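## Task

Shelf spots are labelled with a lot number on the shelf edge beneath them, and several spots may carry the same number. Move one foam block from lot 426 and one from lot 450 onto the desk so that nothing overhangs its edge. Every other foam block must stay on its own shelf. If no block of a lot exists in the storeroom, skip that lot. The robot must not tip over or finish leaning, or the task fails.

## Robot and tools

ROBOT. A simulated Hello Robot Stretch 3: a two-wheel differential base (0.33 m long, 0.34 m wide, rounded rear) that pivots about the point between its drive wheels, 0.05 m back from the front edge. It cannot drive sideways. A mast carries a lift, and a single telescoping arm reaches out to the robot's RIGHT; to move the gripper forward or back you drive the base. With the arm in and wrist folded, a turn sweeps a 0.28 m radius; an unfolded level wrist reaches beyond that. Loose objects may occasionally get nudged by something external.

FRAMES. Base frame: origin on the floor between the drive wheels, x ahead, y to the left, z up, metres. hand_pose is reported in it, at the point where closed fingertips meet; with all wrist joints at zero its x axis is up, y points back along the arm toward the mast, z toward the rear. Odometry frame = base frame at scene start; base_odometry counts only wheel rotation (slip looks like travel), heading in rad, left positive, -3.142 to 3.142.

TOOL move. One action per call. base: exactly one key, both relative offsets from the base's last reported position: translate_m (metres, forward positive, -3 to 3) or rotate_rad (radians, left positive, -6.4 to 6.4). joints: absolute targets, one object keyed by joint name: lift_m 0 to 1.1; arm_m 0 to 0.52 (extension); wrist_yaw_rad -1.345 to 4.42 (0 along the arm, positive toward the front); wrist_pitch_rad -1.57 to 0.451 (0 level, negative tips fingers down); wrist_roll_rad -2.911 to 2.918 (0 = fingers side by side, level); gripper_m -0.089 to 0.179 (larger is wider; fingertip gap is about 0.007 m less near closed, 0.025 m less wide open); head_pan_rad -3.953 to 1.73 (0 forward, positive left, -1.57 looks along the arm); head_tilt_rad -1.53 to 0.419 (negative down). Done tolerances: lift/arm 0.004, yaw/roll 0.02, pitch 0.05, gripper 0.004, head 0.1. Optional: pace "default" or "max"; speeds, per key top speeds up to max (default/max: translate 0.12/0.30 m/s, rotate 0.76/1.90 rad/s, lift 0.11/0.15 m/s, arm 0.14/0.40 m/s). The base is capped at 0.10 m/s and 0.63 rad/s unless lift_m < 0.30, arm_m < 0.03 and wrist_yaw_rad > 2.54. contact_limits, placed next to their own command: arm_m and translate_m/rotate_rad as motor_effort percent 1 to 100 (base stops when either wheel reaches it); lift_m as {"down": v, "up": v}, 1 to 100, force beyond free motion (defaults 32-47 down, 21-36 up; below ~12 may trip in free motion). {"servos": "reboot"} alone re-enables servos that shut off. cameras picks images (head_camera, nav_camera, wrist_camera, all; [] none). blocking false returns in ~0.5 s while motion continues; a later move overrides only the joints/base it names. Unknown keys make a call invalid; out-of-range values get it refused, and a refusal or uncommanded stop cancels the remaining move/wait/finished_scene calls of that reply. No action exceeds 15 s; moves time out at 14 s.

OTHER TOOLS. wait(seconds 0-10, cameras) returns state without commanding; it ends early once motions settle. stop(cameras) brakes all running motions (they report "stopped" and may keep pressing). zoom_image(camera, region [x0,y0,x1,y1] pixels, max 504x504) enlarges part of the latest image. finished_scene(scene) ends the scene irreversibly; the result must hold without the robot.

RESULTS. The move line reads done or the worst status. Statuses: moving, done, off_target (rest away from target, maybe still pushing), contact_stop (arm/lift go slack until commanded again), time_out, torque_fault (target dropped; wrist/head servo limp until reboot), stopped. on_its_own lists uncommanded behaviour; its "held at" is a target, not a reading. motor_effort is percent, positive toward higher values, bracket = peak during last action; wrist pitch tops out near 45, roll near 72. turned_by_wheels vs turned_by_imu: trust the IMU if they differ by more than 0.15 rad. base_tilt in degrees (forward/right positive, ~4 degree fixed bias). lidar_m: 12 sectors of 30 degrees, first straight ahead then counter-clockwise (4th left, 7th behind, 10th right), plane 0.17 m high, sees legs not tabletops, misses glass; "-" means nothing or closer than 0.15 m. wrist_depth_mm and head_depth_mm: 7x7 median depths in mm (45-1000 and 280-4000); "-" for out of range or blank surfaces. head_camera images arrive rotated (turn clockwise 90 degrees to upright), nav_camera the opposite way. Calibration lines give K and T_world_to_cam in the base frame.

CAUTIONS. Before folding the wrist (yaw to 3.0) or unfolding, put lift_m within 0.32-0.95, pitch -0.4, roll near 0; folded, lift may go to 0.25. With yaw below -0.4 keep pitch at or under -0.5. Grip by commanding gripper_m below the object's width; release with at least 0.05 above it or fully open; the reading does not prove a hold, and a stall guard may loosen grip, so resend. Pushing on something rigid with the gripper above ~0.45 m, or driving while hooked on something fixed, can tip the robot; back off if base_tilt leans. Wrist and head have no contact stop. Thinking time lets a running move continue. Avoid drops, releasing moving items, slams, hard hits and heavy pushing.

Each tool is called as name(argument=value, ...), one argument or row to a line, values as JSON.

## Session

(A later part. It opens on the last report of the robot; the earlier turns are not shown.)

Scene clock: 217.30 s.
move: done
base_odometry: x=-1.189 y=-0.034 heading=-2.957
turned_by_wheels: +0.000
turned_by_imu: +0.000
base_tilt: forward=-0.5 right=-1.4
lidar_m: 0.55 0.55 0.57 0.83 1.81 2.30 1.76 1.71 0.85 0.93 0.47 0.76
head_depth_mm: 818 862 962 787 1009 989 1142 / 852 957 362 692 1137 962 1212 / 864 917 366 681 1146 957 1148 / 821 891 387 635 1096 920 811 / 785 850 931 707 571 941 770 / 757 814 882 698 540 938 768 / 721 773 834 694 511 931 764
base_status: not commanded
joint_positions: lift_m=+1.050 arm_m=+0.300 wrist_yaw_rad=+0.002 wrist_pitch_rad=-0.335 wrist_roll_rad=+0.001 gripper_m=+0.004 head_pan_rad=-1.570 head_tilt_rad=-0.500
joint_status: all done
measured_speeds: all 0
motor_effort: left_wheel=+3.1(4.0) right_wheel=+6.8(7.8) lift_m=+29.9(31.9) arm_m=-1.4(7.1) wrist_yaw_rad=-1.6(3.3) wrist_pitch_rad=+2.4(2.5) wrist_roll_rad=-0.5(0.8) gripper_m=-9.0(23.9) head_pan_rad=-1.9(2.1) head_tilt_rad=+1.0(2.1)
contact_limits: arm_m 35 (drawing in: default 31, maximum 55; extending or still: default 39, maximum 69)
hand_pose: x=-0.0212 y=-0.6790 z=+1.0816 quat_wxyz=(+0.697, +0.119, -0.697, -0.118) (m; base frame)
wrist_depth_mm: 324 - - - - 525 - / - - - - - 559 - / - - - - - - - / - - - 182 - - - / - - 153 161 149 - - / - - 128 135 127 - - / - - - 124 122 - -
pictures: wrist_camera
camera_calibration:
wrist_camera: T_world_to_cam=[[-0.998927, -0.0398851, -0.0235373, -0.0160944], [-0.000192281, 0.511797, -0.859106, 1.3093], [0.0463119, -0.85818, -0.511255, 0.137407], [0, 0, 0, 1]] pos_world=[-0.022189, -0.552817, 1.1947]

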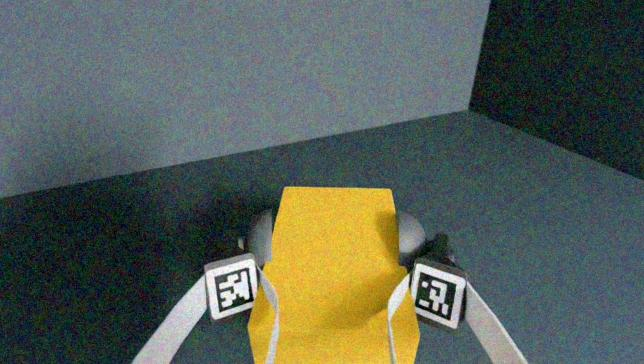

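move(
  joints={"arm_m": 0.0},
  cameras=[],
)

move(
  joints={"lift_m": 0.92, "wrist_pitch_rad": -0.4},
  cameras=[],
)

move(
  joints={"wrist_yaw_rad": 2.62, "lift_m": 0.6},
  cameras=["wrist_camera"],
)

Scene clock: 249.67 s.
move: done
base_odometry: x=-1.189 y=-0.034 heading=-2.957
turned_by_wheels: +0.000
turned_by_imu: +0.000
base_tilt: forward=-0.3 right=-1.4
lidar_m: 0.55 0.54 0.58 0.83 1.81 2.30 1.76 1.72 0.86 0.93 0.47 0.75
head_depth_mm: 815 884 944 - - - - / 850 982 1043 - - - - / 864 950 1031 - - - - / 822 901 969 815 360 - 815 / 782 856 926 708 567 944 770 / 757 811 879 702 539 932 764 / 723 775 835 691 512 938 764
base_status: not commanded
joint_positions: lift_m=+1.050 arm_m=+0.001 wrist_yaw_rad=+0.002 wrist_pitch_rad=-0.336 wrist_roll_rad=+0.001 gripper_m=+0.004 head_pan_rad=-1.570 head_tilt_rad=-0.500
joint_status: all done
measured_speeds: all 0
motor_effort: left_wheel=+3.7(3.9) right_wheel=+7.3(7.8) lift_m=+29.2(30.3) arm_m=-12.3(13.9) wrist_yaw_rad=-2.4(3.4) wrist_pitch_rad=+2.3(2.5) wrist_roll_rad=-0.7(0.8) gripper_m=-9.0(9.6) head_pan_rad=-1.4(2.0) head_tilt_rad=+0.4(1.8)
hand_pose: x=-0.0212 y=-0.3796 z=+1.0816 quat_wxyz=(+0.697, +0.119, -0.697, -0.118) (m; base frame)
wrist_depth_mm: - - - - 797 - - / - - - - - - - / - - - - - - - / - - - 182 - - - / - - 153 161 155 - - / - - 128 136 127 787 - / - 96 - 124 122 737 -
pictures: none
No camera images: "cameras" was empty.

Scene clock: 251.67 s.
move: done
base_odometry: x=-1.189 y=-0.034 heading=-2.957
turned_by_wheels: +0.000
turned_by_imu: +0.000
base_tilt: forward=-0.3 right=-1.3
lidar_m: 0.55 0.54 0.58 0.83 1.80 2.31 1.76 1.72 0.86 0.93 0.47 0.76
head_depth_mm: 818 882 918 789 1002 980 - / 846 980 1038 735 1142 992 - / 864 952 1031 723 1143 991 - / 822 899 972 716 1096 479 - / 782 856 929 708 572 941 769 / 757 813 880 701 539 940 767 / 724 775 836 693 512 932 762
base_status: not commanded
joint_positions: lift_m=+0.920 arm_m=+0.001 wrist_yaw_rad=+0.002 wrist_pitch_rad=-0.415 wrist_roll_rad=+0.001 gripper_m=+0.004 head_pan_rad=-1.570 head_tilt_rad=-0.500
joint_status: all done
measured_speeds: all 0
motor_effort: left_wheel=+3.0(4.0) right_wheel=+6.8(7.8) lift_m=+25.7(28.0) arm_m=-11.4(12.7) wrist_yaw_rad=-2.1(3.0) wrist_pitch_rad=+2.3(5.0) wrist_roll_rad=-0.5(0.7) gripper_m=-9.0(9.4) head_pan_rad=-1.5(1.6) head_tilt_rad=+0.6(1.5)
hand_pose: x=-0.0212 y=-0.3703 z=+0.9333 quat_wxyz=(+0.692, +0.146, -0.692, -0.146) (m; base frame)
wrist_depth_mm: - - - - 278 - - / - - - - 295 - - / - - - - 953 - - / - - - 190 920 - - / - - 153 161 150 722 - / - - 128 136 127 - - / - - - 124 123 - -
pictures: none
No camera images: "cameras" was empty.

Scene clock: 255.40 s.
move: done
base_odometry: x=-1.189 y=-0.034 heading=-2.957
turned_by_wheels: +0.000
turned_by_imu: +0.000
base_tilt: forward=-0.5 right=-1.1
lidar_m: 0.55 0.54 0.58 0.83 1.80 2.30 1.76 1.72 0.85 0.93 0.47 0.76
head_depth_mm: 817 885 914 790 1007 988 1140 / 849 985 1043 732 1137 958 1208 / 866 954 1034 724 1140 954 1145 / 823 898 972 714 1094 922 817 / 784 855 930 706 572 946 771 / 753 813 879 701 540 937 765 / 723 775 835 693 511 934 762
base_status: not commanded
joint_positions: lift_m=+0.600 arm_m=+0.001 wrist_yaw_rad=+2.617 wrist_pitch_rad=-0.415 wrist_roll_rad=+0.001 gripper_m=+0.004 head_pan_rad=-1.570 head_tilt_rad=-0.500
joint_status: all done
measured_speeds: all 0
motor_effort: left_wheel=+3.7(4.1) right_wheel=+6.7(7.6) lift_m=+24.5(26.8) arm_m=-9.2(11.7) wrist_yaw_rad=+2.6(5.5) wrist_pitch_rad=+2.4(2.5) wrist_roll_rad=-0.3(0.8) gripper_m=-9.2(9.6) head_pan_rad=-0.9(1.5) head_tilt_rad=-0.2(1.0)
hand_pose: x=+0.0913 y=+0.0489 z=+0.6132 quat_wxyz=(+0.321, +0.706, -0.038, +0.630) (m; base frame)
wrist_depth_mm: - - - - - - - / - - - - - - - / - - - - - - - / - - - 182 - - 476 / - - 159 161 150 - 523 / 212 927 128 136 127 603 - / 207 250 131 124 122 687 -
pictures: wrist_camera
camera_calibration:
wrist_camera: T_world_to_cam=[[0.88287, -0.468866, -0.0265571, -0.0347222], [-0.290462, -0.500753, -0.8154, 0.583607], [0.369015, 0.727607, -0.578288, 0.451528], [0, 0, 0, 1]] pos_world=[0.0335507, -0.0525717, 0.736064]

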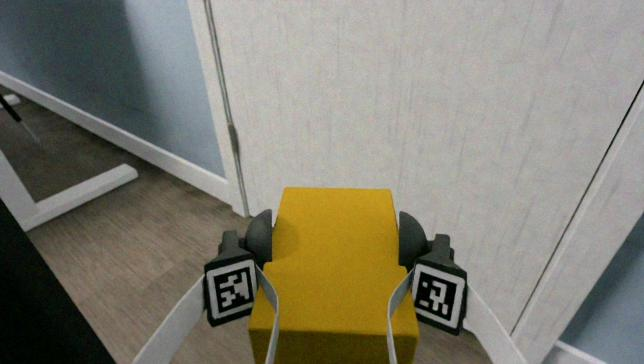

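move(
  base={"rotate_rad": 2.62},
  joints={"lift_m": 0.29, "head_pan_rad": -0.2, "head_tilt_rad": -0.5},
  pace="max",
  cameras=["nav_camera"],
)

move(
  base={"translate_m": 1.558},
  speeds={"translate_m": 0.25},
  cameras=[],
)

move(
  base={"rotate_rad": -0.566},
  joints={"lift_m": 0.84, "head_pan_rad": -1.57, "head_tilt_rad": -0.5},
  pace="max",
  cameras=["head_camera"],
)

Scene clock: 267.33 s.
move: done
base_odometry: x=-1.189 y=-0.034 heading=-0.337
turned_by_wheels: +2.620
turned_by_imu: +2.573
base_tilt: forward=-0.3 right=-1.1
lidar_m: 2.35 1.77 1.72 0.85 0.94 0.47 0.48 0.55 0.54 0.57 0.80 1.17
head_depth_mm: 3031 3249 3348 1368 1281 1440 1328 / 3159 3385 3591 1356 2027 1616 1318 / 3229 3520 3824 2817 2089 1573 1310 / 3329 3680 - 2939 2075 1594 1306 / 3477 3789 - 2896 2050 1590 1301 / 3549 2838 3063 2877 2053 1579 1292 / 2314 2442 2546 2599 2026 1572 1295
base_status: done
joint_positions: lift_m=+0.290 arm_m=+0.001 wrist_yaw_rad=+2.617 wrist_pitch_rad=-0.417 wrist_roll_rad=+0.001 gripper_m=+0.004 head_pan_rad=-0.200 head_tilt_rad=-0.500
joint_status: all done
measured_speeds: all 0
motor_effort: left_wheel=-6.8(14.4) right_wheel=+7.5(14.7) lift_m=+29.2(29.7) arm_m=-11.9(13.0) wrist_yaw_rad=+2.9(3.6) wrist_pitch_rad=+2.7(2.7) wrist_roll_rad=-0.5(0.8) gripper_m=-8.7(9.6) head_pan_rad=-2.8(4.6) head_tilt_rad=-1.4(6.0)
hand_pose: x=+0.0912 y=+0.0488 z=+0.3030 quat_wxyz=(+0.321, +0.706, -0.038, +0.630) (m; base frame)
wrist_depth_mm: - - - - - - - / - - - - - - - / - 927 922 903 914 901 891 / - 742 730 729 720 725 708 / 593 609 159 161 160 595 588 / 212 523 128 136 127 506 504 / 208 105 267 124 123 442 439
pictures: nav_camera (sideways)
camera_calibration:
nav_camera: T_world_to_cam=[[0.450217, -0.0737614, 0.889867, -1.11766], [-0.181882, -0.983264, 0.0105176, 0.0376313], [0.874199, -0.166586, -0.456098, 0.541516], [0, 0, 0, 1]] pos_world=[0.0366401, 0.0447703, 1.24116]

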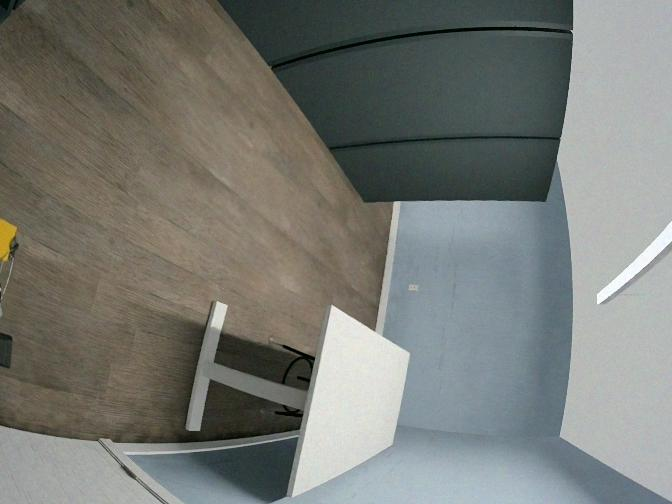

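Scene clock: 275.93 s.
move: done
base_odometry: x=+0.281 y=-0.550 heading=-0.337
turned_by_wheels: +0.000
turned_by_imu: +0.001
base_tilt: forward=-0.4 right=-1.2
lidar_m: 1.23 0.93 0.90 0.94 1.33 1.77 1.88 1.42 0.91 0.83 1.43 2.51
head_depth_mm: 2006 2125 2319 2525 2123 1629 1321 / 2067 2237 2413 2571 2101 1625 1320 / 2142 2327 2511 2642 2090 1606 1313 / 2223 2409 2599 2806 2081 1596 1307 / 2284 2486 2726 2827 2072 1589 1297 / 1432 1491 1587 1697 1812 1585 1291 / 1203 1260 1333 1411 1508 1522 1284
base_status: done
joint_positions: lift_m=+0.290 arm_m=+0.001 wrist_yaw_rad=+2.617 wrist_pitch_rad=-0.417 wrist_roll_rad=+0.001 gripper_m=+0.004 head_pan_rad=-0.200 head_tilt_rad=-0.500
joint_status: not commanded
measured_speeds: all 0
motor_effort: left_wheel=+0.8(10.7) right_wheel=+11.1(14.9) lift_m=+25.6(29.1) arm_m=-3.7(12.5) wrist_yaw_rad=+2.1(3.3) wrist_pitch_rad=+2.6(2.8) wrist_roll_rad=-0.5(0.8) gripper_m=-9.3(9.6) head_pan_rad=-2.8(3.8) head_tilt_rad=-2.1(3.0)
hand_pose: x=+0.0912 y=+0.0488 z=+0.3030 quat_wxyz=(+0.321, +0.706, -0.038, +0.630) (m; base frame)
wrist_depth_mm: - - 876 - - - 820 / - - 974 - - - 884 / 959 941 920 901 916 886 878 / 747 738 741 729 706 711 702 / 620 607 160 161 159 587 588 / 211 523 128 136 127 503 503 / 206 106 269 124 123 436 441
pictures: none
No camera images: "cameras" was empty.

Scene clock: 280.40 s.
move: done
base_odometry: x=+0.281 y=-0.550 heading=-0.903
turned_by_wheels: -0.566
turned_by_imu: -0.557
base_tilt: forward=-0.3 right=-1.2
lidar_m: 2.51 1.28 0.93 0.90 0.93 1.28 1.76 1.95 1.44 0.91 0.83 1.43
head_depth_mm: 1152 1240 1351 1478 1625 1623 1334 / 1143 1240 1356 1483 1038 780 1312 / 1150 1236 1352 1342 942 776 1289 / 1145 1233 1349 1333 938 797 1273 / 1150 1239 1346 1320 929 796 1304 / 1139 1241 1348 1310 923 790 1289 / 1140 1233 1344 1302 913 784 1253
base_status: done
joint_positions: lift_m=+0.840 arm_m=+0.001 wrist_yaw_rad=+2.617 wrist_pitch_rad=-0.417 wrist_roll_rad=+0.001 gripper_m=+0.004 head_pan_rad=-1.570 head_tilt_rad=-0.500
joint_status: all done
measured_speeds: all 0
motor_effort: left_wheel=+4.3(13.7) right_wheel=-8.9(12.9) lift_m=+27.2(32.8) arm_m=-5.3(6.0) wrist_yaw_rad=+1.6(3.2) wrist_pitch_rad=+2.7(2.8) wrist_roll_rad=-0.5(0.8) gripper_m=-8.8(9.6) head_pan_rad=+3.0(4.9) head_tilt_rad=-2.8(6.5)
hand_pose: x=+0.0912 y=+0.0488 z=+0.8530 quat_wxyz=(+0.321, +0.706, -0.038, +0.630) (m; base frame)
wrist_depth_mm: - - - - - - - / - - - - - - - / - - - - - - - / - - - - - - - / 950 - 159 161 160 - - / 212 - 128 135 128 - - / 207 105 131 124 123 - -
pictures: head_camera (sideways)
camera_calibration:
head_camera: T_world_to_cam=[[-0.0465384, 0.432123, -0.900613, 1.18768], [0.997503, -0.0278389, -0.0649025, 0.0779936], [-0.053118, -0.901385, -0.429748, 0.515207], [0, 0, 0, 1]] pos_world=[0.00484085, -0.0466536, 1.29612]

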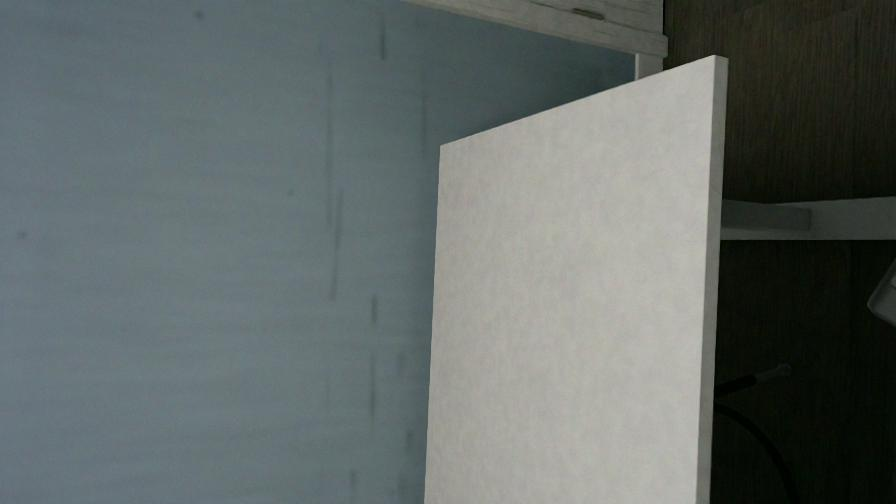

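move(
  joints={"wrist_yaw_rad": 0.0},
  cameras=[],
)

move(
  joints={"arm_m": 0.37, "lift_m": 0.765, "wrist_pitch_rad": -0.34},
  cameras=[],
)

move(
  joints={"lift_m": 0.715},
  speeds={"lift_m": 0.03},
  contact_limits={"lift_m": {"down": 14}},
  cameras=["wrist_camera", "head_camera"],
)

Scene clock: 291.23 s.
move: done
base_odometry: x=+0.281 y=-0.550 heading=-0.903
turned_by_wheels: +0.000
turned_by_imu: +0.000
base_tilt: forward=-0.2 right=-1.2
lidar_m: 2.50 1.28 0.93 0.90 0.93 1.27 1.76 1.94 1.44 0.91 0.83 1.44
head_depth_mm: 1147 1235 1349 1480 1623 1628 1325 / 1154 1238 1348 1477 1036 780 1327 / 1143 1238 1355 1353 945 775 474 / 1146 1239 1337 1340 932 743 299 / 1145 1239 1346 1321 927 791 1263 / 1149 1237 1342 1311 922 786 1290 / 1139 1236 1352 1287 916 781 1256
base_status: not commanded
joint_positions: lift_m=+0.840 arm_m=+0.001 wrist_yaw_rad=+0.003 wrist_pitch_rad=-0.417 wrist_roll_rad=+0.001 gripper_m=+0.004 head_pan_rad=-1.570 head_tilt_rad=-0.500
joint_status: all done
measured_speeds: all 0
motor_effort: left_wheel=+4.5(4.9) right_wheel=-8.9(9.9) lift_m=+24.3(24.3) arm_m=-8.6(8.8) wrist_yaw_rad=-2.9(7.8) wrist_pitch_rad=+2.5(2.7) wrist_roll_rad=-0.4(0.8) gripper_m=-9.5(9.5) head_pan_rad=+3.4(4.0) head_tilt_rad=-3.6(4.4)
hand_pose: x=-0.0208 y=-0.3701 z=+0.8530 quat_wxyz=(+0.692, +0.147, -0.692, -0.146) (m; base frame)
wrist_depth_mm: - - - - - - - / - - - - - - - / - - - - - - - / - - - 182 - - - / - - 156 161 155 - - / - - 128 136 127 - - / - 105 131 124 123 - -
pictures: none
No camera images: "cameras" was empty.

Scene clock: 295.17 s.
move: done
base_odometry: x=+0.281 y=-0.550 heading=-0.903
turned_by_wheels: +0.000
turned_by_imu: +0.000
base_tilt: forward=-0.3 right=-1.2
lidar_m: 2.50 1.28 0.93 0.90 0.93 1.27 1.77 1.94 1.44 0.91 0.83 1.44
head_depth_mm: 1147 1243 1352 1494 1626 1623 352 / 1145 1243 1347 1485 990 400 341 / 1146 1241 1344 1347 547 749 1289 / 1142 1235 1347 1329 601 775 1278 / 1145 1236 1347 1318 926 794 1300 / 1141 1233 1343 1301 921 786 1296 / 1145 1240 1350 1292 912 782 1253
base_status: not commanded
joint_positions: lift_m=+0.765 arm_m=+0.370 wrist_yaw_rad=+0.003 wrist_pitch_rad=-0.364 wrist_roll_rad=+0.001 gripper_m=+0.004 head_pan_rad=-1.570 head_tilt_rad=-0.500
joint_status: all done
measured_speeds: all 0
motor_effort: left_wheel=+4.4(5.1) right_wheel=-9.0(10.0) lift_m=+28.2(31.1) arm_m=+12.8(15.2) wrist_yaw_rad=-4.0(4.5) wrist_pitch_rad=+4.0(5.9) wrist_roll_rad=-0.6(0.8) gripper_m=-9.1(9.5) head_pan_rad=+3.4(4.0) head_tilt_rad=-4.1(4.8)
hand_pose: x=-0.0209 y=-0.7459 z=+0.7901 quat_wxyz=(+0.695, +0.129, -0.695, -0.127) (m; base frame)
wrist_depth_mm: - - - - - - - / - - - - - - - / - - - - - - - / - - - 182 - - - / - - 153 161 149 - - / - - 128 136 127 - - / - - - 124 122 - -
pictures: none
No camera images: "cameras" was empty.

Scene clock: 297.27 s.
move: done
base_odometry: x=+0.281 y=-0.550 heading=-0.903
turned_by_wheels: +0.000
turned_by_imu: +0.000
base_tilt: forward=-0.2 right=-1.4
lidar_m: 2.51 1.28 0.93 0.90 0.93 1.28 1.76 1.94 1.44 0.91 0.83 1.44
head_depth_mm: 1146 1243 1356 1482 1619 1637 1325 / 1152 1243 1349 1485 1041 514 383 / 1153 1247 1349 1355 601 573 1274 / 1150 1242 1348 1350 828 746 1277 / 1151 1244 1350 1326 937 796 1309 / 1152 1233 1342 1315 926 790 1298 / 1144 1231 1352 1307 919 789 1287
base_status: not commanded
joint_positions: lift_m=+0.715 arm_m=+0.370 wrist_yaw_rad=+0.002 wrist_pitch_rad=-0.305 wrist_roll_rad=+0.001 gripper_m=+0.004 head_pan_rad=-1.570 head_tilt_rad=-0.500
joint_status: all done
measured_speeds: all 0
motor_effort: left_wheel=+3.9(4.9) right_wheel=-5.4(9.9) lift_m=+13.7(28.2) arm_m=+11.2(13.2) wrist_yaw_rad=-1.7(4.0) wrist_pitch_rad=-6.7(7.1) wrist_roll_rad=-0.3(0.7) gripper_m=-9.1(9.4) head_pan_rad=+2.8(3.6) head_tilt_rad=-4.7(5.1)
contact_limits: lift_m down 14 (down: maximum 72; up: maximum 65)
hand_pose: x=-0.0211 y=-0.7521 z=+0.7537 quat_wxyz=(+0.699, +0.108, -0.699, -0.107) (m; base frame)
wrist_depth_mm: - - - - - - - / - - - - - - - / - - - - - - - / - - - - - - - / - - 153 164 150 - - / - - 128 135 125 - - / - - - 122 121 - -
pictures: head_camera (sideways), wrist_camera
camera_calibration:
head_camera: T_world_to_cam=[[-0.0466602, 0.432318, -0.900513, 1.18756], [0.997508, -0.02759, -0.0649314, 0.0780424], [-0.0529161, -0.901299, -0.429953, 0.515477], [0, 0, 0, 1]] pos_world=[0.00484105, -0.0466526, 1.29612]
wrist_camera: T_world_to_cam=[[-0.998918, -0.0407946, -0.0223392, -0.028285], [-0.000296454, 0.485878, -0.874026, 1.05675], [0.0465097, -0.873074, -0.485365, -0.123672], [0, 0, 0, 1]] pos_world=[-0.0221892, -0.622582, 0.862971]

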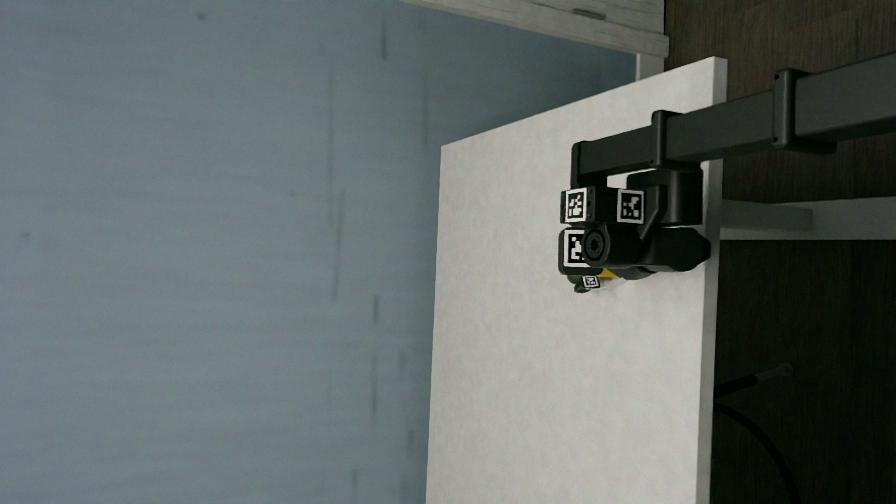

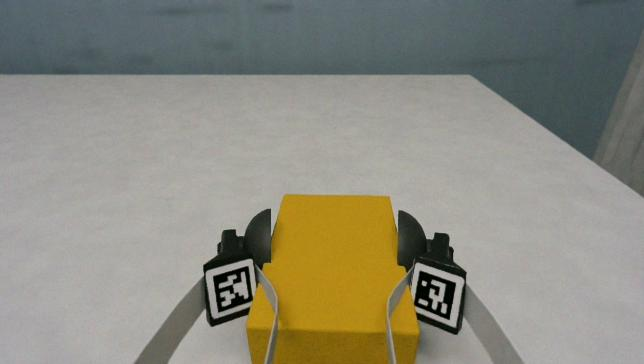

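move(
  joints={"lift_m": 0.724},
  cameras=[],
)

move(
  joints={"gripper_m": 0.179},
  cameras=[],
)

move(
  joints={"arm_m": 0.0},
  pace="max",
  cameras=["wrist_camera"],
)

move(
  joints={"wrist_yaw_rad": 2.8, "wrist_pitch_rad": -0.4, "head_pan_rad": 0.0, "head_tilt_rad": -0.4},
  cameras=["nav_camera"],
  pace="max",
)

Scene clock: 308.03 s.
move: done
base_odometry: x=+0.281 y=-0.550 heading=-0.903
turned_by_wheels: +0.000
turned_by_imu: +0.000
base_tilt: forward=-0.3 right=-1.2
lidar_m: 2.50 1.28 0.93 0.90 0.93 1.28 1.76 1.94 1.44 0.91 0.83 1.43
head_depth_mm: 1147 1240 1346 1480 1623 1624 1323 / 1145 1240 1353 1465 1035 483 374 / 1143 1238 1345 1337 589 579 1276 / 1143 1232 1344 1334 673 741 1272 / 1144 1235 1349 1318 926 791 1298 / 1143 1235 1353 1309 915 789 1302 / 1139 1230 1340 1291 915 780 1255
base_status: not commanded
joint_positions: lift_m=+0.724 arm_m=+0.370 wrist_yaw_rad=+0.001 wrist_pitch_rad=-0.326 wrist_roll_rad=+0.001 gripper_m=+0.004 head_pan_rad=-1.570 head_tilt_rad=-0.501
joint_status: all done
measured_speeds: all 0
motor_effort: left_wheel=+1.8(4.9) right_wheel=-4.4(6.7) lift_m=+24.8(27.2) arm_m=+9.4(9.4) wrist_yaw_rad=-1.2(2.3) wrist_pitch_rad=-3.0(6.9) wrist_roll_rad=-0.6(0.8) gripper_m=-8.8(9.6) head_pan_rad=+3.2(3.4) head_tilt_rad=-3.9(4.6)
hand_pose: x=-0.0212 y=-0.7500 z=+0.7579 quat_wxyz=(+0.698, +0.115, -0.698, -0.115) (m; base frame)
wrist_depth_mm: - - - - - - - / - - - - - - - / - - - - - - - / - - - 186 - - - / - - 153 163 151 - - / - - 128 136 127 - - / - - - 123 121 - -
pictures: none
No camera images: "cameras" was empty.

Scene clock: 310.33 s.
move: done
base_odometry: x=+0.281 y=-0.550 heading=-0.903
turned_by_wheels: +0.000
turned_by_imu: +0.000
base_tilt: forward=-0.2 right=-1.2
lidar_m: 2.50 1.28 0.93 0.90 0.93 1.28 1.77 1.94 1.43 0.91 0.83 1.44
head_depth_mm: 1149 1241 1353 1483 1618 1621 1324 / 1152 1238 1350 1464 1035 481 374 / 1149 1245 1351 1346 589 580 1280 / 1151 1243 1345 1331 677 740 1268 / 1144 1240 1344 1324 925 790 1297 / 1144 1231 1348 1302 919 785 1288 / 1140 1237 1346 1297 909 782 1266
base_status: not commanded
joint_positions: lift_m=+0.724 arm_m=+0.370 wrist_yaw_rad=+0.001 wrist_pitch_rad=-0.352 wrist_roll_rad=+0.001 gripper_m=+0.179 head_pan_rad=-1.570 head_tilt_rad=-0.501
joint_status: all done
measured_speeds: all 0
motor_effort: left_wheel=+1.7(2.4) right_wheel=-4.2(5.1) lift_m=+29.3(29.9) arm_m=+7.4(9.0) wrist_yaw_rad=-2.6(3.4) wrist_pitch_rad=+1.9(3.2) wrist_roll_rad=-0.3(0.8) gripper_m=+0.9(83.3) head_pan_rad=+3.3(3.4) head_tilt_rad=-2.3(4.5)
hand_pose: x=-0.0212 y=-0.7472 z=+0.7517 quat_wxyz=(+0.696, +0.124, -0.696, -0.124) (m; base frame)
wrist_depth_mm: - - - - - - - / - - - - - - - / - - - - - - - / - - - 181 - - - / - 143 - 153 152 - - / - 126 - 128 123 - - / - - - 127 124 - 105
pictures: none
No camera images: "cameras" was empty.

Scene clock: 312.53 s.
move: done
base_odometry: x=+0.281 y=-0.550 heading=-0.903
turned_by_wheels: +0.000
turned_by_imu: +0.000
base_tilt: forward=-0.3 right=-1.1
lidar_m: 2.51 1.28 0.93 0.90 0.93 1.28 1.77 1.94 1.44 0.91 0.83 1.44
head_depth_mm: 1150 1239 1353 1483 1631 1631 1325 / 1145 1239 1353 1464 1037 779 1320 / 1148 1242 1349 1348 939 800 1301 / 1149 1238 1342 1329 897 800 1267 / 1145 1233 1351 1320 923 791 1302 / 1144 1232 1341 1301 916 787 1290 / 1147 1233 1340 1293 912 785 1256
base_status: not commanded
joint_positions: lift_m=+0.724 arm_m=+0.001 wrist_yaw_rad=+0.001 wrist_pitch_rad=-0.354 wrist_roll_rad=+0.001 gripper_m=+0.179 head_pan_rad=-1.570 head_tilt_rad=-0.501
joint_status: all done
measured_speeds: all 0
motor_effort: left_wheel=+1.4(2.1) right_wheel=-4.5(5.4) lift_m=+26.4(29.6) arm_m=-11.9(13.9) wrist_yaw_rad=-1.7(3.0) wrist_pitch_rad=+2.1(2.3) wrist_roll_rad=-0.4(0.6) gripper_m=+0.4(1.1) head_pan_rad=+2.2(3.4) head_tilt_rad=-1.3(3.0)
hand_pose: x=-0.0212 y=-0.3775 z=+0.7513 quat_wxyz=(+0.696, +0.125, -0.696, -0.124) (m; base frame)
wrist_depth_mm: - - - - - - - / - - - - - - - / - - - - - - - / - - - - - - - / - - - - - - - / 123 145 - - - - - / 923 913 949 930 938 915 105
pictures: wrist_camera
camera_calibration:
wrist_camera: T_world_to_cam=[[-0.998936, -0.0392627, -0.0241745, -0.0111634], [-0.00018907, 0.527784, -0.849379, 0.869926], [0.0461078, -0.848471, -0.52723, 0.242944], [0, 0, 0, 1]] pos_world=[-0.0221887, -0.25344, 0.866714]

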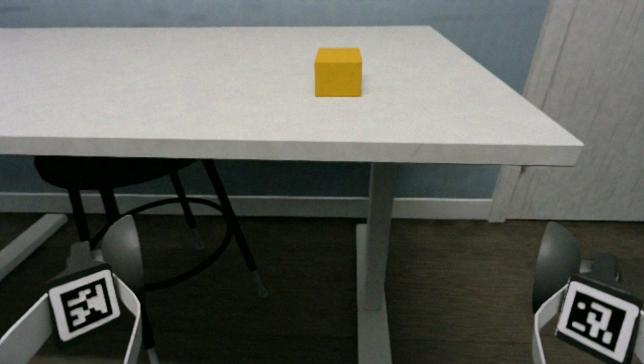

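Scene clock: 314.63 s.
move: done
base_odometry: x=+0.281 y=-0.550 heading=-0.903
turned_by_wheels: +0.000
turned_by_imu: +0.000
base_tilt: forward=-0.4 right=-1.2
lidar_m: 2.50 1.28 0.94 0.90 0.93 1.28 1.77 1.94 1.44 0.91 0.83 1.44
head_depth_mm: 2118 2267 2399 2609 2459 1811 1419 / 2122 2256 2403 2570 2440 1790 1420 / 2109 2225 2410 2586 2412 1784 1399 / 2114 2235 2405 2592 2407 1772 1409 / 2117 2244 2408 2569 2385 1757 1398 / 2105 2240 2411 2575 2382 1753 1394 / 2117 2261 2388 2566 2339 1749 1388
base_status: not commanded
joint_positions: lift_m=+0.724 arm_m=+0.001 wrist_yaw_rad=+2.797 wrist_pitch_rad=-0.411 wrist_roll_rad=+0.001 gripper_m=+0.179 head_pan_rad=+0.008 head_tilt_rad=-0.400
joint_status: all done
measured_speeds: translate_m=+0.000 rotate_rad=+0.000 lift_m=+0.000 arm_m=+0.000 wrist_yaw_rad=+0.000 wrist_pitch_rad=+0.000 wrist_roll_rad=+0.000 head_pan_rad=-0.024 head_tilt_rad=+0.000
motor_effort: left_wheel=+1.5(2.2) right_wheel=-4.7(5.1) lift_m=+29.6(29.8) arm_m=-8.0(11.7) wrist_yaw_rad=+3.1(6.2) wrist_pitch_rad=+1.6(3.7) wrist_roll_rad=-0.4(0.8) gripper_m=+0.3(1.1) head_pan_rad=-2.7(5.1) head_tilt_rad=+4.9(8.1)
hand_pose: x=+0.0548 y=+0.0664 z=+0.7382 quat_wxyz=(+0.261, +0.707, +0.024, +0.657) (m; base frame)
wrist_depth_mm: - - - - - - - / 148 - - - - - - / 152 - - - - - - / 160 - - - - - - / 171 217 - - - - - / 123 210 - - - - - / 118 235 930 885 896 880 105
pictures: nav_camera (sideways)
camera_calibration:
nav_camera: T_world_to_cam=[[0.365016, 0.0199673, 0.930787, -1.17054], [0.0236568, -0.999646, 0.0121673, 0.0341753], [0.930701, 0.0175782, -0.365359, 0.423084], [0, 0, 0, 1]] pos_world=[0.0326933, 0.0500988, 1.24369]

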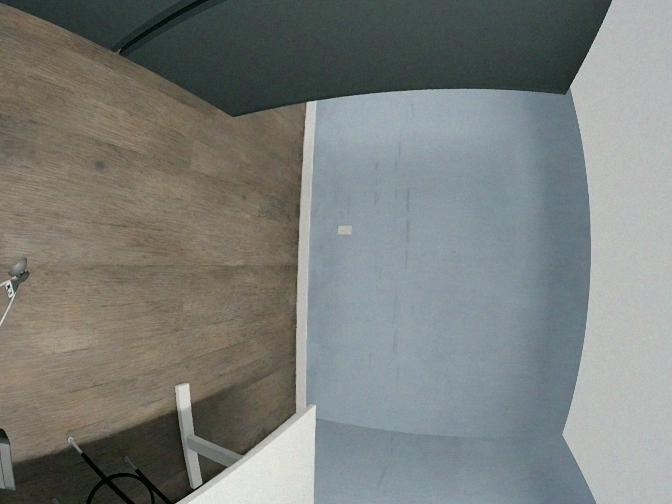

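move(
  base={"rotate_rad": 0.341},
  joints={"lift_m": 0.29, "gripper_m": 0.0},
  pace="max",
  cameras=[],
)

move(
  base={"translate_m": 2.06},
  speeds={"translate_m": 0.25},
  cameras=[],
)

move(
  base={"rotate_rad": 1.258},
  joints={"head_pan_rad": 0.5},
  pace="max",
  cameras=["nav_camera"],
)

Scene clock: 346.27 s.
move: done
base_odometry: x=+0.281 y=-0.550 heading=-0.563
turned_by_wheels: +0.341
turned_by_imu: +0.336
base_tilt: forward=-0.4 right=-1.1
lidar_m: 1.60 1.00 0.90 0.90 1.09 1.77 2.00 1.51 0.91 0.83 1.11 2.51
head_depth_mm: 2041 2153 2288 2398 2455 1797 1431 / 2095 2212 2351 2524 2427 1786 1416 / 2177 2305 2457 2611 2415 1760 1410 / 2243 2378 2553 2713 2404 1778 1406 / 2315 2459 2650 2847 2397 1762 1399 / 2365 2501 2674 1736 1838 1745 1391 / 1251 1297 1360 1419 1499 1561 1390
base_status: done
joint_positions: lift_m=+0.290 arm_m=+0.001 wrist_yaw_rad=+2.797 wrist_pitch_rad=-0.414 wrist_roll_rad=+0.001 gripper_m=+0.000 head_pan_rad=+0.000 head_tilt_rad=-0.400
joint_status: all done
measured_speeds: all 0
motor_effort: left_wheel=-7.7(13.1) right_wheel=+8.0(12.7) lift_m=+25.5(26.9) arm_m=+1.6(3.4) wrist_yaw_rad=+1.4(3.5) wrist_pitch_rad=+2.2(2.2) wrist_roll_rad=-0.4(0.8) gripper_m=-1.0(83.5) head_pan_rad=-2.7(3.8) head_tilt_rad=+3.8(5.7)
hand_pose: x=+0.0547 y=+0.0661 z=+0.3036 quat_wxyz=(+0.262, +0.707, +0.025, +0.657) (m; base frame)
wrist_depth_mm: - - 859 - - - 848 / 148 - 947 - - - - / 152 940 936 918 910 909 881 / 160 713 730 722 717 713 715 / 175 217 608 152 596 594 595 / 493 208 505 130 486 503 504 / 458 229 111 426 425 443 440
pictures: none
No camera images: "cameras" was empty.

Scene clock: 356.90 s.
move: done
base_odometry: x=+2.023 y=-1.649 heading=-0.563
turned_by_wheels: +0.000
turned_by_imu: +0.001
base_tilt: forward=-0.3 right=-1.2
lidar_m: 0.58 0.71 1.35 0.77 0.49 0.52 3.65 1.79 1.84 1.03 0.65 0.58
head_depth_mm: 445 470 497 530 565 606 655 / 459 485 516 550 589 632 685 / 474 503 535 572 615 662 719 / 490 520 556 595 642 695 757 / 507 540 576 621 671 729 797 / 527 561 602 648 705 769 847 / 545 583 629 681 741 810 896
base_status: done
joint_positions: lift_m=+0.290 arm_m=+0.001 wrist_yaw_rad=+2.797 wrist_pitch_rad=-0.414 wrist_roll_rad=+0.001 gripper_m=+0.000 head_pan_rad=+0.000 head_tilt_rad=-0.400
joint_status: not commanded
measured_speeds: all 0
motor_effort: left_wheel=+2.5(9.3) right_wheel=+9.2(13.9) lift_m=+25.1(29.7) arm_m=+11.9(12.1) wrist_yaw_rad=+2.0(3.5) wrist_pitch_rad=+2.1(2.2) wrist_roll_rad=-0.3(0.9) gripper_m=-1.1(1.7) head_pan_rad=-2.1(3.4) head_tilt_rad=+2.2(4.8)
hand_pose: x=+0.0547 y=+0.0661 z=+0.3036 quat_wxyz=(+0.262, +0.707, +0.025, +0.657) (m; base frame)
wrist_depth_mm: - - - - - - - / 149 - - - - - - / 152 927 930 930 893 922 - / 160 708 729 731 727 709 684 / 174 217 609 152 589 598 591 / 202 209 500 130 483 505 506 / 454 228 111 421 420 444 441
pictures: none
No camera images: "cameras" was empty.

Scene clock: 358.83 s.
move: done
base_odometry: x=+2.023 y=-1.649 heading=+0.695
turned_by_wheels: +1.258
turned_by_imu: +1.234
base_tilt: forward=-0.4 right=-1.1
lidar_m: 1.68 0.61 0.49 0.89 2.05 1.79 2.06 0.81 0.60 0.58 0.60 0.84
head_depth_mm: 1397 1465 1548 1625 1727 1768 1422 / 1465 1541 1630 1727 1828 1799 1416 / 1537 1622 1720 1829 1962 1779 1414 / 1625 1721 1836 1950 2083 1775 1409 / 624 665 711 763 823 894 978 / 544 573 604 643 686 736 791 / 481 502 527 556 586 622 663
base_status: done
joint_positions: lift_m=+0.290 arm_m=+0.001 wrist_yaw_rad=+2.797 wrist_pitch_rad=-0.414 wrist_roll_rad=+0.001 gripper_m=+0.000 head_pan_rad=+0.506 head_tilt_rad=-0.400
joint_status: all done
measured_speeds: all 0
motor_effort: left_wheel=-5.8(15.1) right_wheel=+7.2(14.4) lift_m=+26.2(26.3) arm_m=+5.1(12.3) wrist_yaw_rad=+1.4(3.1) wrist_pitch_rad=+2.1(2.2) wrist_roll_rad=-0.6(0.7) gripper_m=-0.6(1.3) head_pan_rad=-2.7(6.7) head_tilt_rad=+1.6(2.9)
hand_pose: x=+0.0547 y=+0.0661 z=+0.3036 quat_wxyz=(+0.262, +0.707, +0.025, +0.657) (m; base frame)
wrist_depth_mm: - - - - - - - / 157 - - - - - - / 152 960 945 928 - - 890 / 159 716 742 723 665 696 708 / 174 216 607 152 598 599 588 / 496 209 502 131 486 504 505 / 457 228 111 427 425 447 440
pictures: nav_camera (sideways)
camera_calibration:
nav_camera: T_world_to_cam=[[0.310869, 0.191568, 0.930947, -1.17042], [0.497896, -0.867151, 0.0121788, 0.0313195], [0.809605, 0.459729, -0.364951, 0.423262], [0, 0, 0, 1]] pos_world=[0.0055788, 0.0567881, 1.24369]

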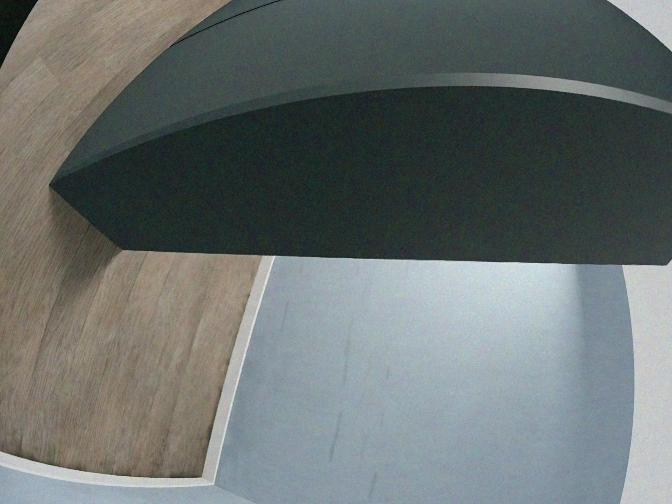

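move(
  base={"translate_m": 1.18},
  joints={"head_pan_rad": 1.2},
  speeds={"translate_m": 0.25},
  cameras=["nav_camera", "head_camera"],
)

move(
  base={"rotate_rad": -1.60},
  joints={"head_pan_rad": -2.6},
  pace="max",
  cameras=["nav_camera", "head_camera"],
)

Scene clock: 375.47 s.
move: done
base_odometry: x=+2.930 y=-0.893 heading=+0.695
turned_by_wheels: +0.000
turned_by_imu: +0.000
base_tilt: forward=-0.4 right=-1.2
lidar_m: 0.51 0.53 0.74 2.10 1.32 0.65 2.24 0.83 0.62 0.59 0.62 0.53
head_depth_mm: 670 686 703 721 742 765 791 / 781 809 829 857 891 916 953 / 943 978 1016 1055 1104 1152 1198 / 1191 1245 1310 1380 1456 1530 1394 / 1604 1725 1849 1991 2079 1751 1397 / 2482 2730 3084 3131 2357 1751 1404 / 3326 3523 3763 3655 2350 1746 1383
base_status: done
joint_positions: lift_m=+0.290 arm_m=+0.001 wrist_yaw_rad=+2.797 wrist_pitch_rad=-0.414 wrist_roll_rad=+0.001 gripper_m=+0.000 head_pan_rad=+1.200 head_tilt_rad=-0.400
joint_status: all done
measured_speeds: all 0
motor_effort: left_wheel=+0.7(11.1) right_wheel=+11.2(14.8) lift_m=+29.0(30.0) arm_m=-11.1(12.9) wrist_yaw_rad=+2.1(3.3) wrist_pitch_rad=+2.1(2.3) wrist_roll_rad=-0.6(0.8) gripper_m=-1.1(1.7) head_pan_rad=-2.6(6.6) head_tilt_rad=+0.6(2.1)
hand_pose: x=+0.0547 y=+0.0661 z=+0.3036 quat_wxyz=(+0.262, +0.707, +0.025, +0.657) (m; base frame)
wrist_depth_mm: - - - - - - 471 / 158 - - - - - 480 / 152 952 920 931 866 - 491 / 159 712 737 729 727 669 506 / 175 217 606 152 595 593 503 / 492 208 504 130 484 508 490 / 456 229 110 426 426 444 440
pictures: head_camera (sideways), nav_camera (sideways)
camera_calibration:
head_camera: T_world_to_cam=[[-0.0800492, -0.333717, -0.939268, 1.23835], [-0.917068, 0.393912, -0.0617975, 0.0857065], [0.390612, 0.856427, -0.337574, 0.392567], [0, 0, 0, 1]] pos_world=[0.0243864, 0.0432931, 1.30096]
nav_camera: T_world_to_cam=[[0.116275, 0.346139, 0.93095, -1.16924], [0.937514, -0.347734, 0.0121969, 0.0285937], [0.327945, 0.87136, -0.364943, 0.426197], [0, 0, 0, 1]] pos_world=[-0.0306228, 0.0432907, 1.24369]

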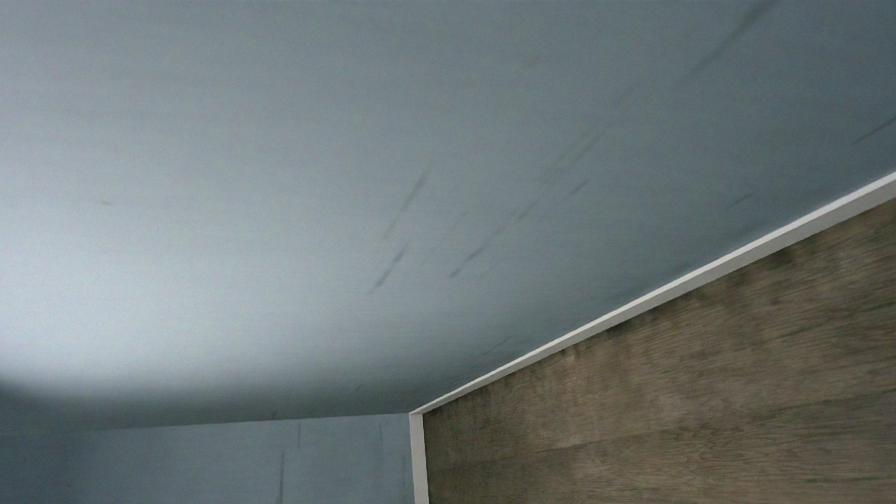

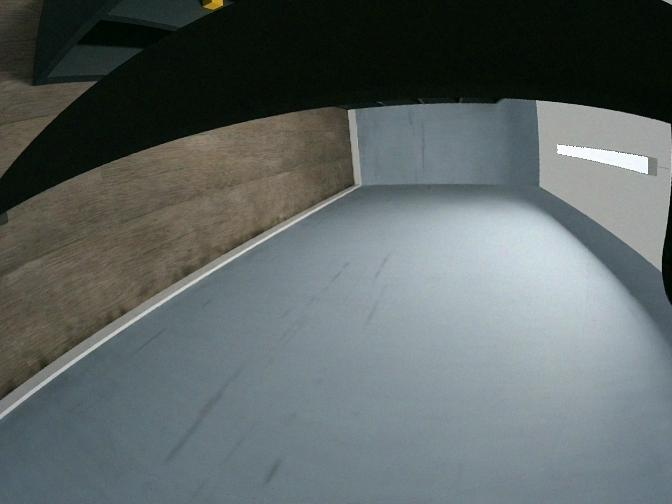

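Scene clock: 378.37 s.
move: done
base_odometry: x=+2.930 y=-0.893 heading=-0.905
turned_by_wheels: -1.600
turned_by_imu: -1.569
base_tilt: forward=-0.3 right=-1.2
lidar_m: 0.59 0.62 0.53 0.51 0.53 0.73 2.03 1.34 0.65 2.31 0.84 0.62
head_depth_mm: 1895 2026 2831 3172 2457 1814 1431 / 1682 1960 2125 2268 2326 1796 1425 / 1200 1260 1350 1454 1561 1665 1418 / 1258 1336 1409 1482 1431 1607 1366 / 1299 1391 1475 997 1423 1126 1322 / 740 1217 1312 899 1345 1044 1202 / 550 574 595 633 682 742 818
base_status: done
joint_positions: lift_m=+0.290 arm_m=+0.001 wrist_yaw_rad=+2.797 wrist_pitch_rad=-0.414 wrist_roll_rad=+0.001 gripper_m=+0.000 head_pan_rad=-2.608 head_tilt_rad=-0.400
joint_status: all done
measured_speeds: translate_m=+0.000 rotate_rad=+0.000 lift_m=+0.000 arm_m=+0.000 wrist_yaw_rad=+0.000 wrist_pitch_rad=+0.000 wrist_roll_rad=+0.000 head_pan_rad=+0.024 head_tilt_rad=+0.000
motor_effort: left_wheel=+4.8(15.4) right_wheel=-7.6(14.4) lift_m=+28.6(29.7) arm_m=-11.6(13.1) wrist_yaw_rad=+1.8(3.2) wrist_pitch_rad=+2.1(2.3) wrist_roll_rad=-0.3(0.7) gripper_m=-1.4(1.5) head_pan_rad=+3.7(5.3) head_tilt_rad=-0.2(0.9)
hand_pose: x=+0.0547 y=+0.0661 z=+0.3036 quat_wxyz=(+0.262, +0.707, +0.025, +0.657) (m; base frame)
wrist_depth_mm: 446 469 501 533 - - - / 157 502 538 - - - - / 152 532 - - - - - / 160 189 - 678 698 689 - / 175 206 611 153 603 594 572 / 497 210 504 131 484 510 505 / 458 227 111 425 424 442 445
pictures: head_camera (sideways), nav_camera (sideways)
camera_calibration:
head_camera: T_world_to_cam=[[0.269249, 0.212791, -0.939268, 1.23621], [0.477172, -0.876633, -0.0618153, 0.0772041], [-0.836547, -0.431549, -0.337571, 0.40009], [0, 0, 0, 1]] pos_world=[-0.0349934, -0.0227153, 1.30096]
nav_camera: T_world_to_cam=[[-0.305415, -0.200141, 0.930949, -1.16665], [-0.521831, 0.852962, 0.012179, 0.0375612], [-0.796501, -0.482078, -0.364947, 0.433088], [0, 0, 0, 1]] pos_world=[0.00824261, -0.0567514, 1.24369]

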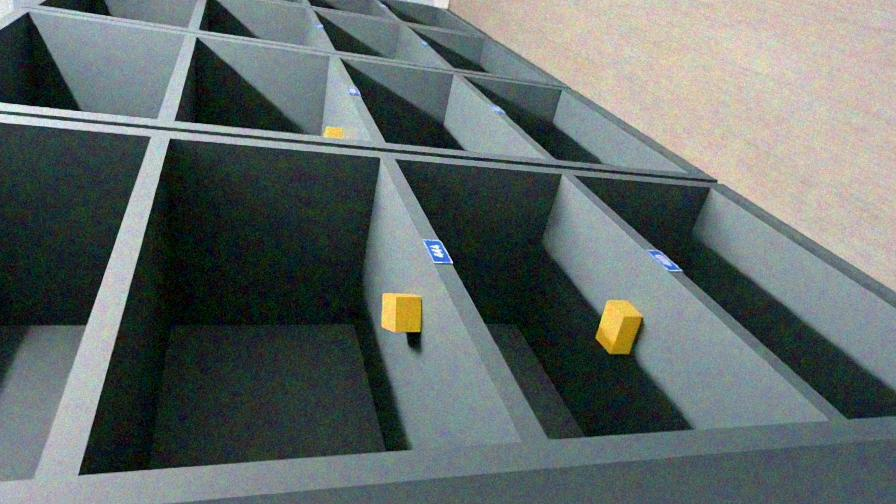

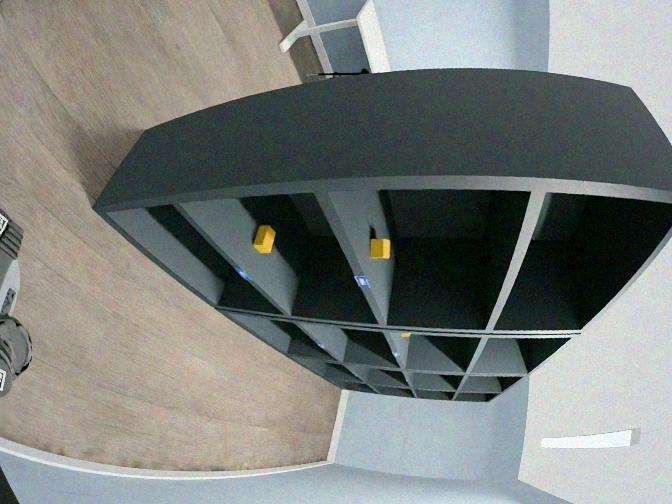

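Read labels.

zoom_image(
  camera="head_camera",
  region=[418, 232, 458, 272],
)

zoom_image(
  camera="head_camera",
  region=[645, 242, 690, 280],
)

zoom_image(
  camera="head_camera",
  region=[340, 80, 368, 104],
)

zoom_image(
  camera="head_camera",
  region=[484, 98, 512, 122],
)

Scaled by 12.600 from the camera's 896x504 image, which has a finer 1280x720 frame.

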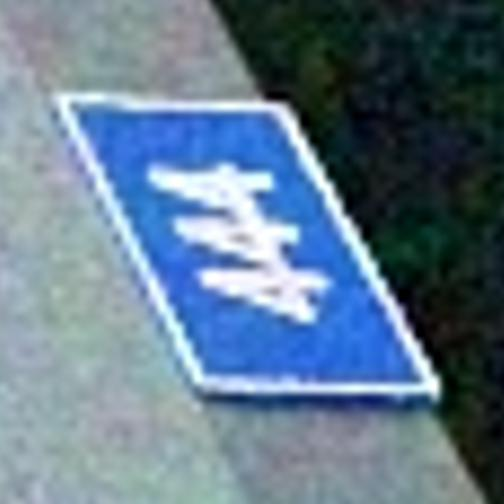

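Scaled by 11.200 from the camera's 896x504 image, which has a finer 1280x720 frame.

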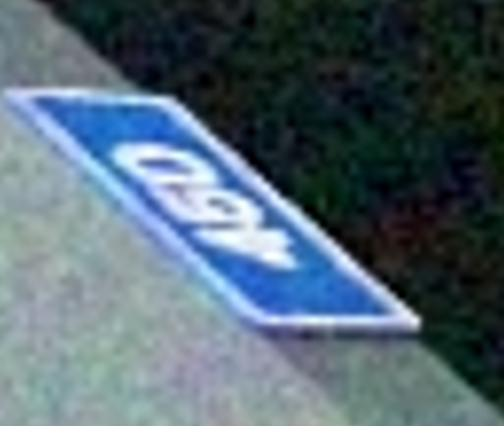

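Scaled by 18.000 from the camera's 896x504 image, which has a finer 1280x720 frame.

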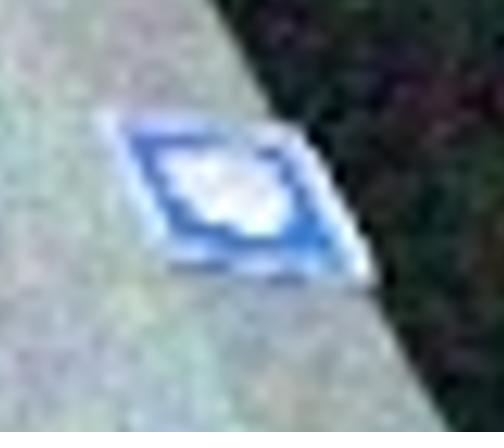

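Scaled by 18.000 from the camera's 896x504 image, which has a finer 1280x720 frame.

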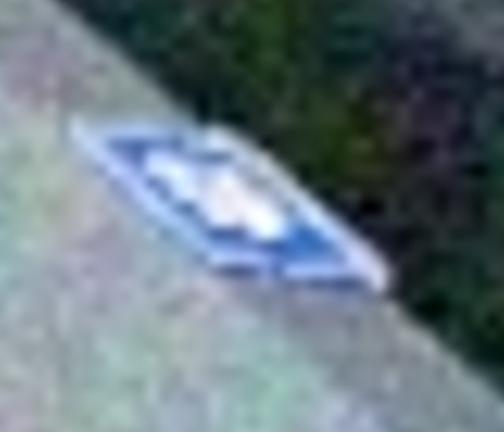

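move(
  base={"translate_m": -0.84},
  speeds={"translate_m": 0.25},
  joints={"head_pan_rad": -1.57, "head_tilt_rad": -0.8},
  cameras=[],
)

move(
  joints={"lift_m": 0.545, "gripper_m": 0.179},
  pace="max",
  cameras=["head_camera"],
)

move(
  joints={"wrist_yaw_rad": 0.0},
  pace="max",
  cameras=["wrist_camera"],
)

Scene clock: 408.97 s.
move: done
base_odometry: x=+2.411 y=-0.233 heading=-0.905
turned_by_wheels: +0.000
turned_by_imu: -0.001
base_tilt: forward=-0.3 right=-1.1
lidar_m: 1.43 0.73 0.53 0.51 0.53 0.73 2.03 0.70 0.68 0.94 0.62 1.48
head_depth_mm: 783 817 578 1120 921 1183 1151 / 781 804 571 1115 916 1240 1142 / 779 792 565 1111 911 1233 1135 / 782 785 567 1100 899 1224 1129 / 783 772 578 1093 895 1215 1122 / 783 761 571 1085 886 1212 1117 / 786 750 564 1043 884 1152 1112
base_status: done
joint_positions: lift_m=+0.290 arm_m=+0.001 wrist_yaw_rad=+2.797 wrist_pitch_rad=-0.414 wrist_roll_rad=+0.001 gripper_m=+0.000 head_pan_rad=-1.570 head_tilt_rad=-0.800
joint_status: all done
measured_speeds: all 0
motor_effort: left_wheel=-6.5(10.8) right_wheel=-6.8(16.2) lift_m=+26.9(28.5) arm_m=-5.5(9.8) wrist_yaw_rad=+2.1(3.5) wrist_pitch_rad=+2.1(2.2) wrist_roll_rad=-0.3(0.8) gripper_m=-0.6(1.8) head_pan_rad=-2.9(5.9) head_tilt_rad=+2.3(12.1)
hand_pose: x=+0.0547 y=+0.0661 z=+0.3036 quat_wxyz=(+0.262, +0.707, +0.025, +0.657) (m; base frame)
wrist_depth_mm: 443 473 500 535 - - - / 157 502 533 - - - - / 152 527 - - - - 805 / 160 189 - 674 697 712 709 / 175 205 609 152 605 595 590 / 494 209 505 130 481 504 506 / 453 228 110 425 421 447 440
pictures: none
No camera images: "cameras" was empty.

Scene clock: 411.47 s.
move: done
base_odometry: x=+2.411 y=-0.233 heading=-0.905
turned_by_wheels: +0.000
turned_by_imu: +0.000
base_tilt: forward=-0.4 right=-1.1
lidar_m: 1.43 0.73 0.53 0.52 0.53 0.73 2.03 0.70 0.68 0.94 0.62 1.48
head_depth_mm: 780 817 577 1112 921 1186 1144 / 779 804 571 1123 913 1243 1142 / 781 794 565 1115 908 1232 1135 / 784 784 564 1098 895 1217 1128 / 780 772 577 1093 898 1212 1122 / 783 761 569 1088 889 1210 1116 / 781 748 564 1045 884 1154 1110
base_status: not commanded
joint_positions: lift_m=+0.545 arm_m=+0.001 wrist_yaw_rad=+2.797 wrist_pitch_rad=-0.414 wrist_roll_rad=+0.001 gripper_m=+0.179 head_pan_rad=-1.570 head_tilt_rad=-0.800
joint_status: all done
measured_speeds: all 0
motor_effort: left_wheel=-7.1(7.2) right_wheel=-6.3(7.0) lift_m=+27.3(32.3) arm_m=-4.7(6.4) wrist_yaw_rad=+1.4(3.3) wrist_pitch_rad=+2.2(2.3) wrist_roll_rad=-0.3(0.7) gripper_m=+0.5(84.9) head_pan_rad=-2.6(3.6) head_tilt_rad=+1.8(2.7)
hand_pose: x=+0.0547 y=+0.0661 z=+0.5585 quat_wxyz=(+0.262, +0.707, +0.025, +0.657) (m; base frame)
wrist_depth_mm: 445 471 505 535 - - - / 157 506 539 - - - - / 152 537 - - - - - / 160 180 - - - - - / 170 147 - - 891 918 948 / - 141 778 801 814 820 807 / 687 234 723 715 707 696 105
pictures: head_camera (sideways)
camera_calibration:
head_camera: T_world_to_cam=[[-0.046803, 0.679081, -0.73257, 0.968622], [0.997491, -0.00722148, -0.0704227, 0.0851604], [-0.0531129, -0.734028, -0.677039, 0.836941], [0, 0, 0, 1]] pos_world=[0.00484005, -0.0428193, 1.28222]

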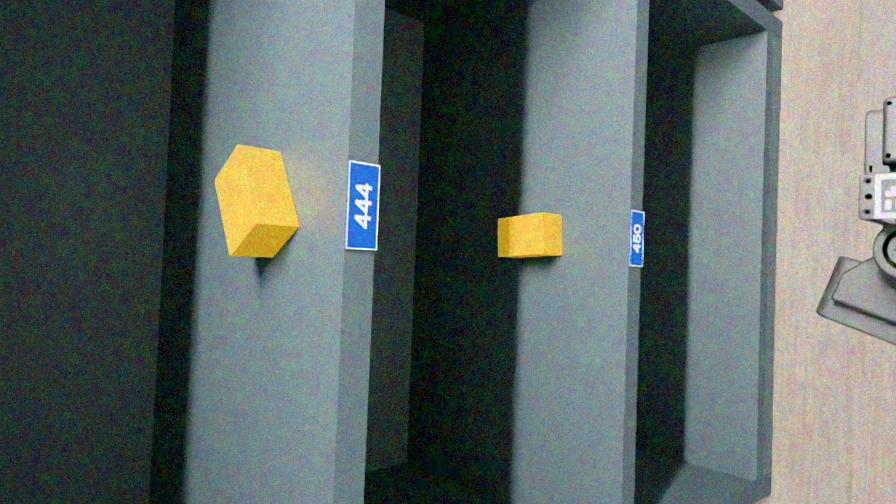

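Scene clock: 413.20 s.
move: done
base_odometry: x=+2.411 y=-0.233 heading=-0.905
turned_by_wheels: +0.000
turned_by_imu: +0.000
base_tilt: forward=-0.3 right=-1.2
lidar_m: 1.43 0.73 0.53 0.52 0.53 0.73 2.03 0.69 0.68 0.94 0.62 1.48
head_depth_mm: 780 818 576 1112 922 1185 1143 / 779 806 571 1122 914 1234 1138 / 781 795 565 1110 905 1230 1124 / 782 782 564 1103 894 1225 538 / 783 773 576 1096 895 1210 1127 / 783 760 570 1082 889 1215 1115 / 784 747 565 1049 885 1153 1112
base_status: not commanded
joint_positions: lift_m=+0.545 arm_m=+0.001 wrist_yaw_rad=+0.003 wrist_pitch_rad=-0.414 wrist_roll_rad=+0.001 gripper_m=+0.179 head_pan_rad=-1.570 head_tilt_rad=-0.800
joint_status: all done
measured_speeds: all 0
motor_effort: left_wheel=-6.3(7.1) right_wheel=-6.3(7.1) lift_m=+24.2(26.8) arm_m=-3.0(4.7) wrist_yaw_rad=-3.0(6.8) wrist_pitch_rad=+2.1(2.3) wrist_roll_rad=-0.3(0.7) gripper_m=+0.4(1.0) head_pan_rad=-3.4(3.6) head_tilt_rad=+3.0(3.0)
hand_pose: x=-0.0208 y=-0.3704 z=+0.5585 quat_wxyz=(+0.692, +0.147, -0.692, -0.145) (m; base frame)
wrist_depth_mm: - - - - - - 601 / - - - - - - - / 312 309 309 304 300 300 296 / 301 297 292 292 - 281 280 / - 145 - - - - - / - 140 - - - - - / - - - - - - 105
pictures: wrist_camera
camera_calibration:
wrist_camera: T_world_to_cam=[[-0.998875, -0.0393747, -0.0264201, -0.0140506], [-0.00119931, 0.577985, -0.816046, 0.702362], [0.0474021, -0.815097, -0.577382, 0.187701], [0, 0, 0, 1]] pos_world=[-0.0220899, -0.253514, 0.681163]

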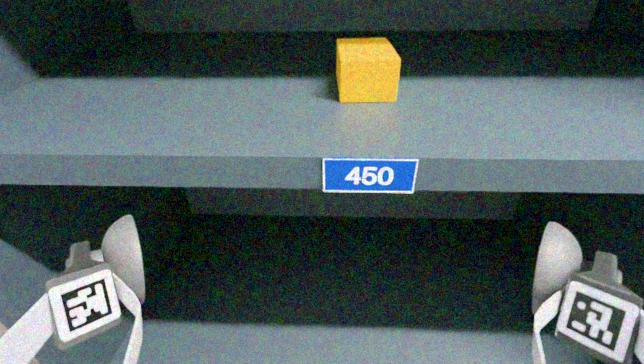

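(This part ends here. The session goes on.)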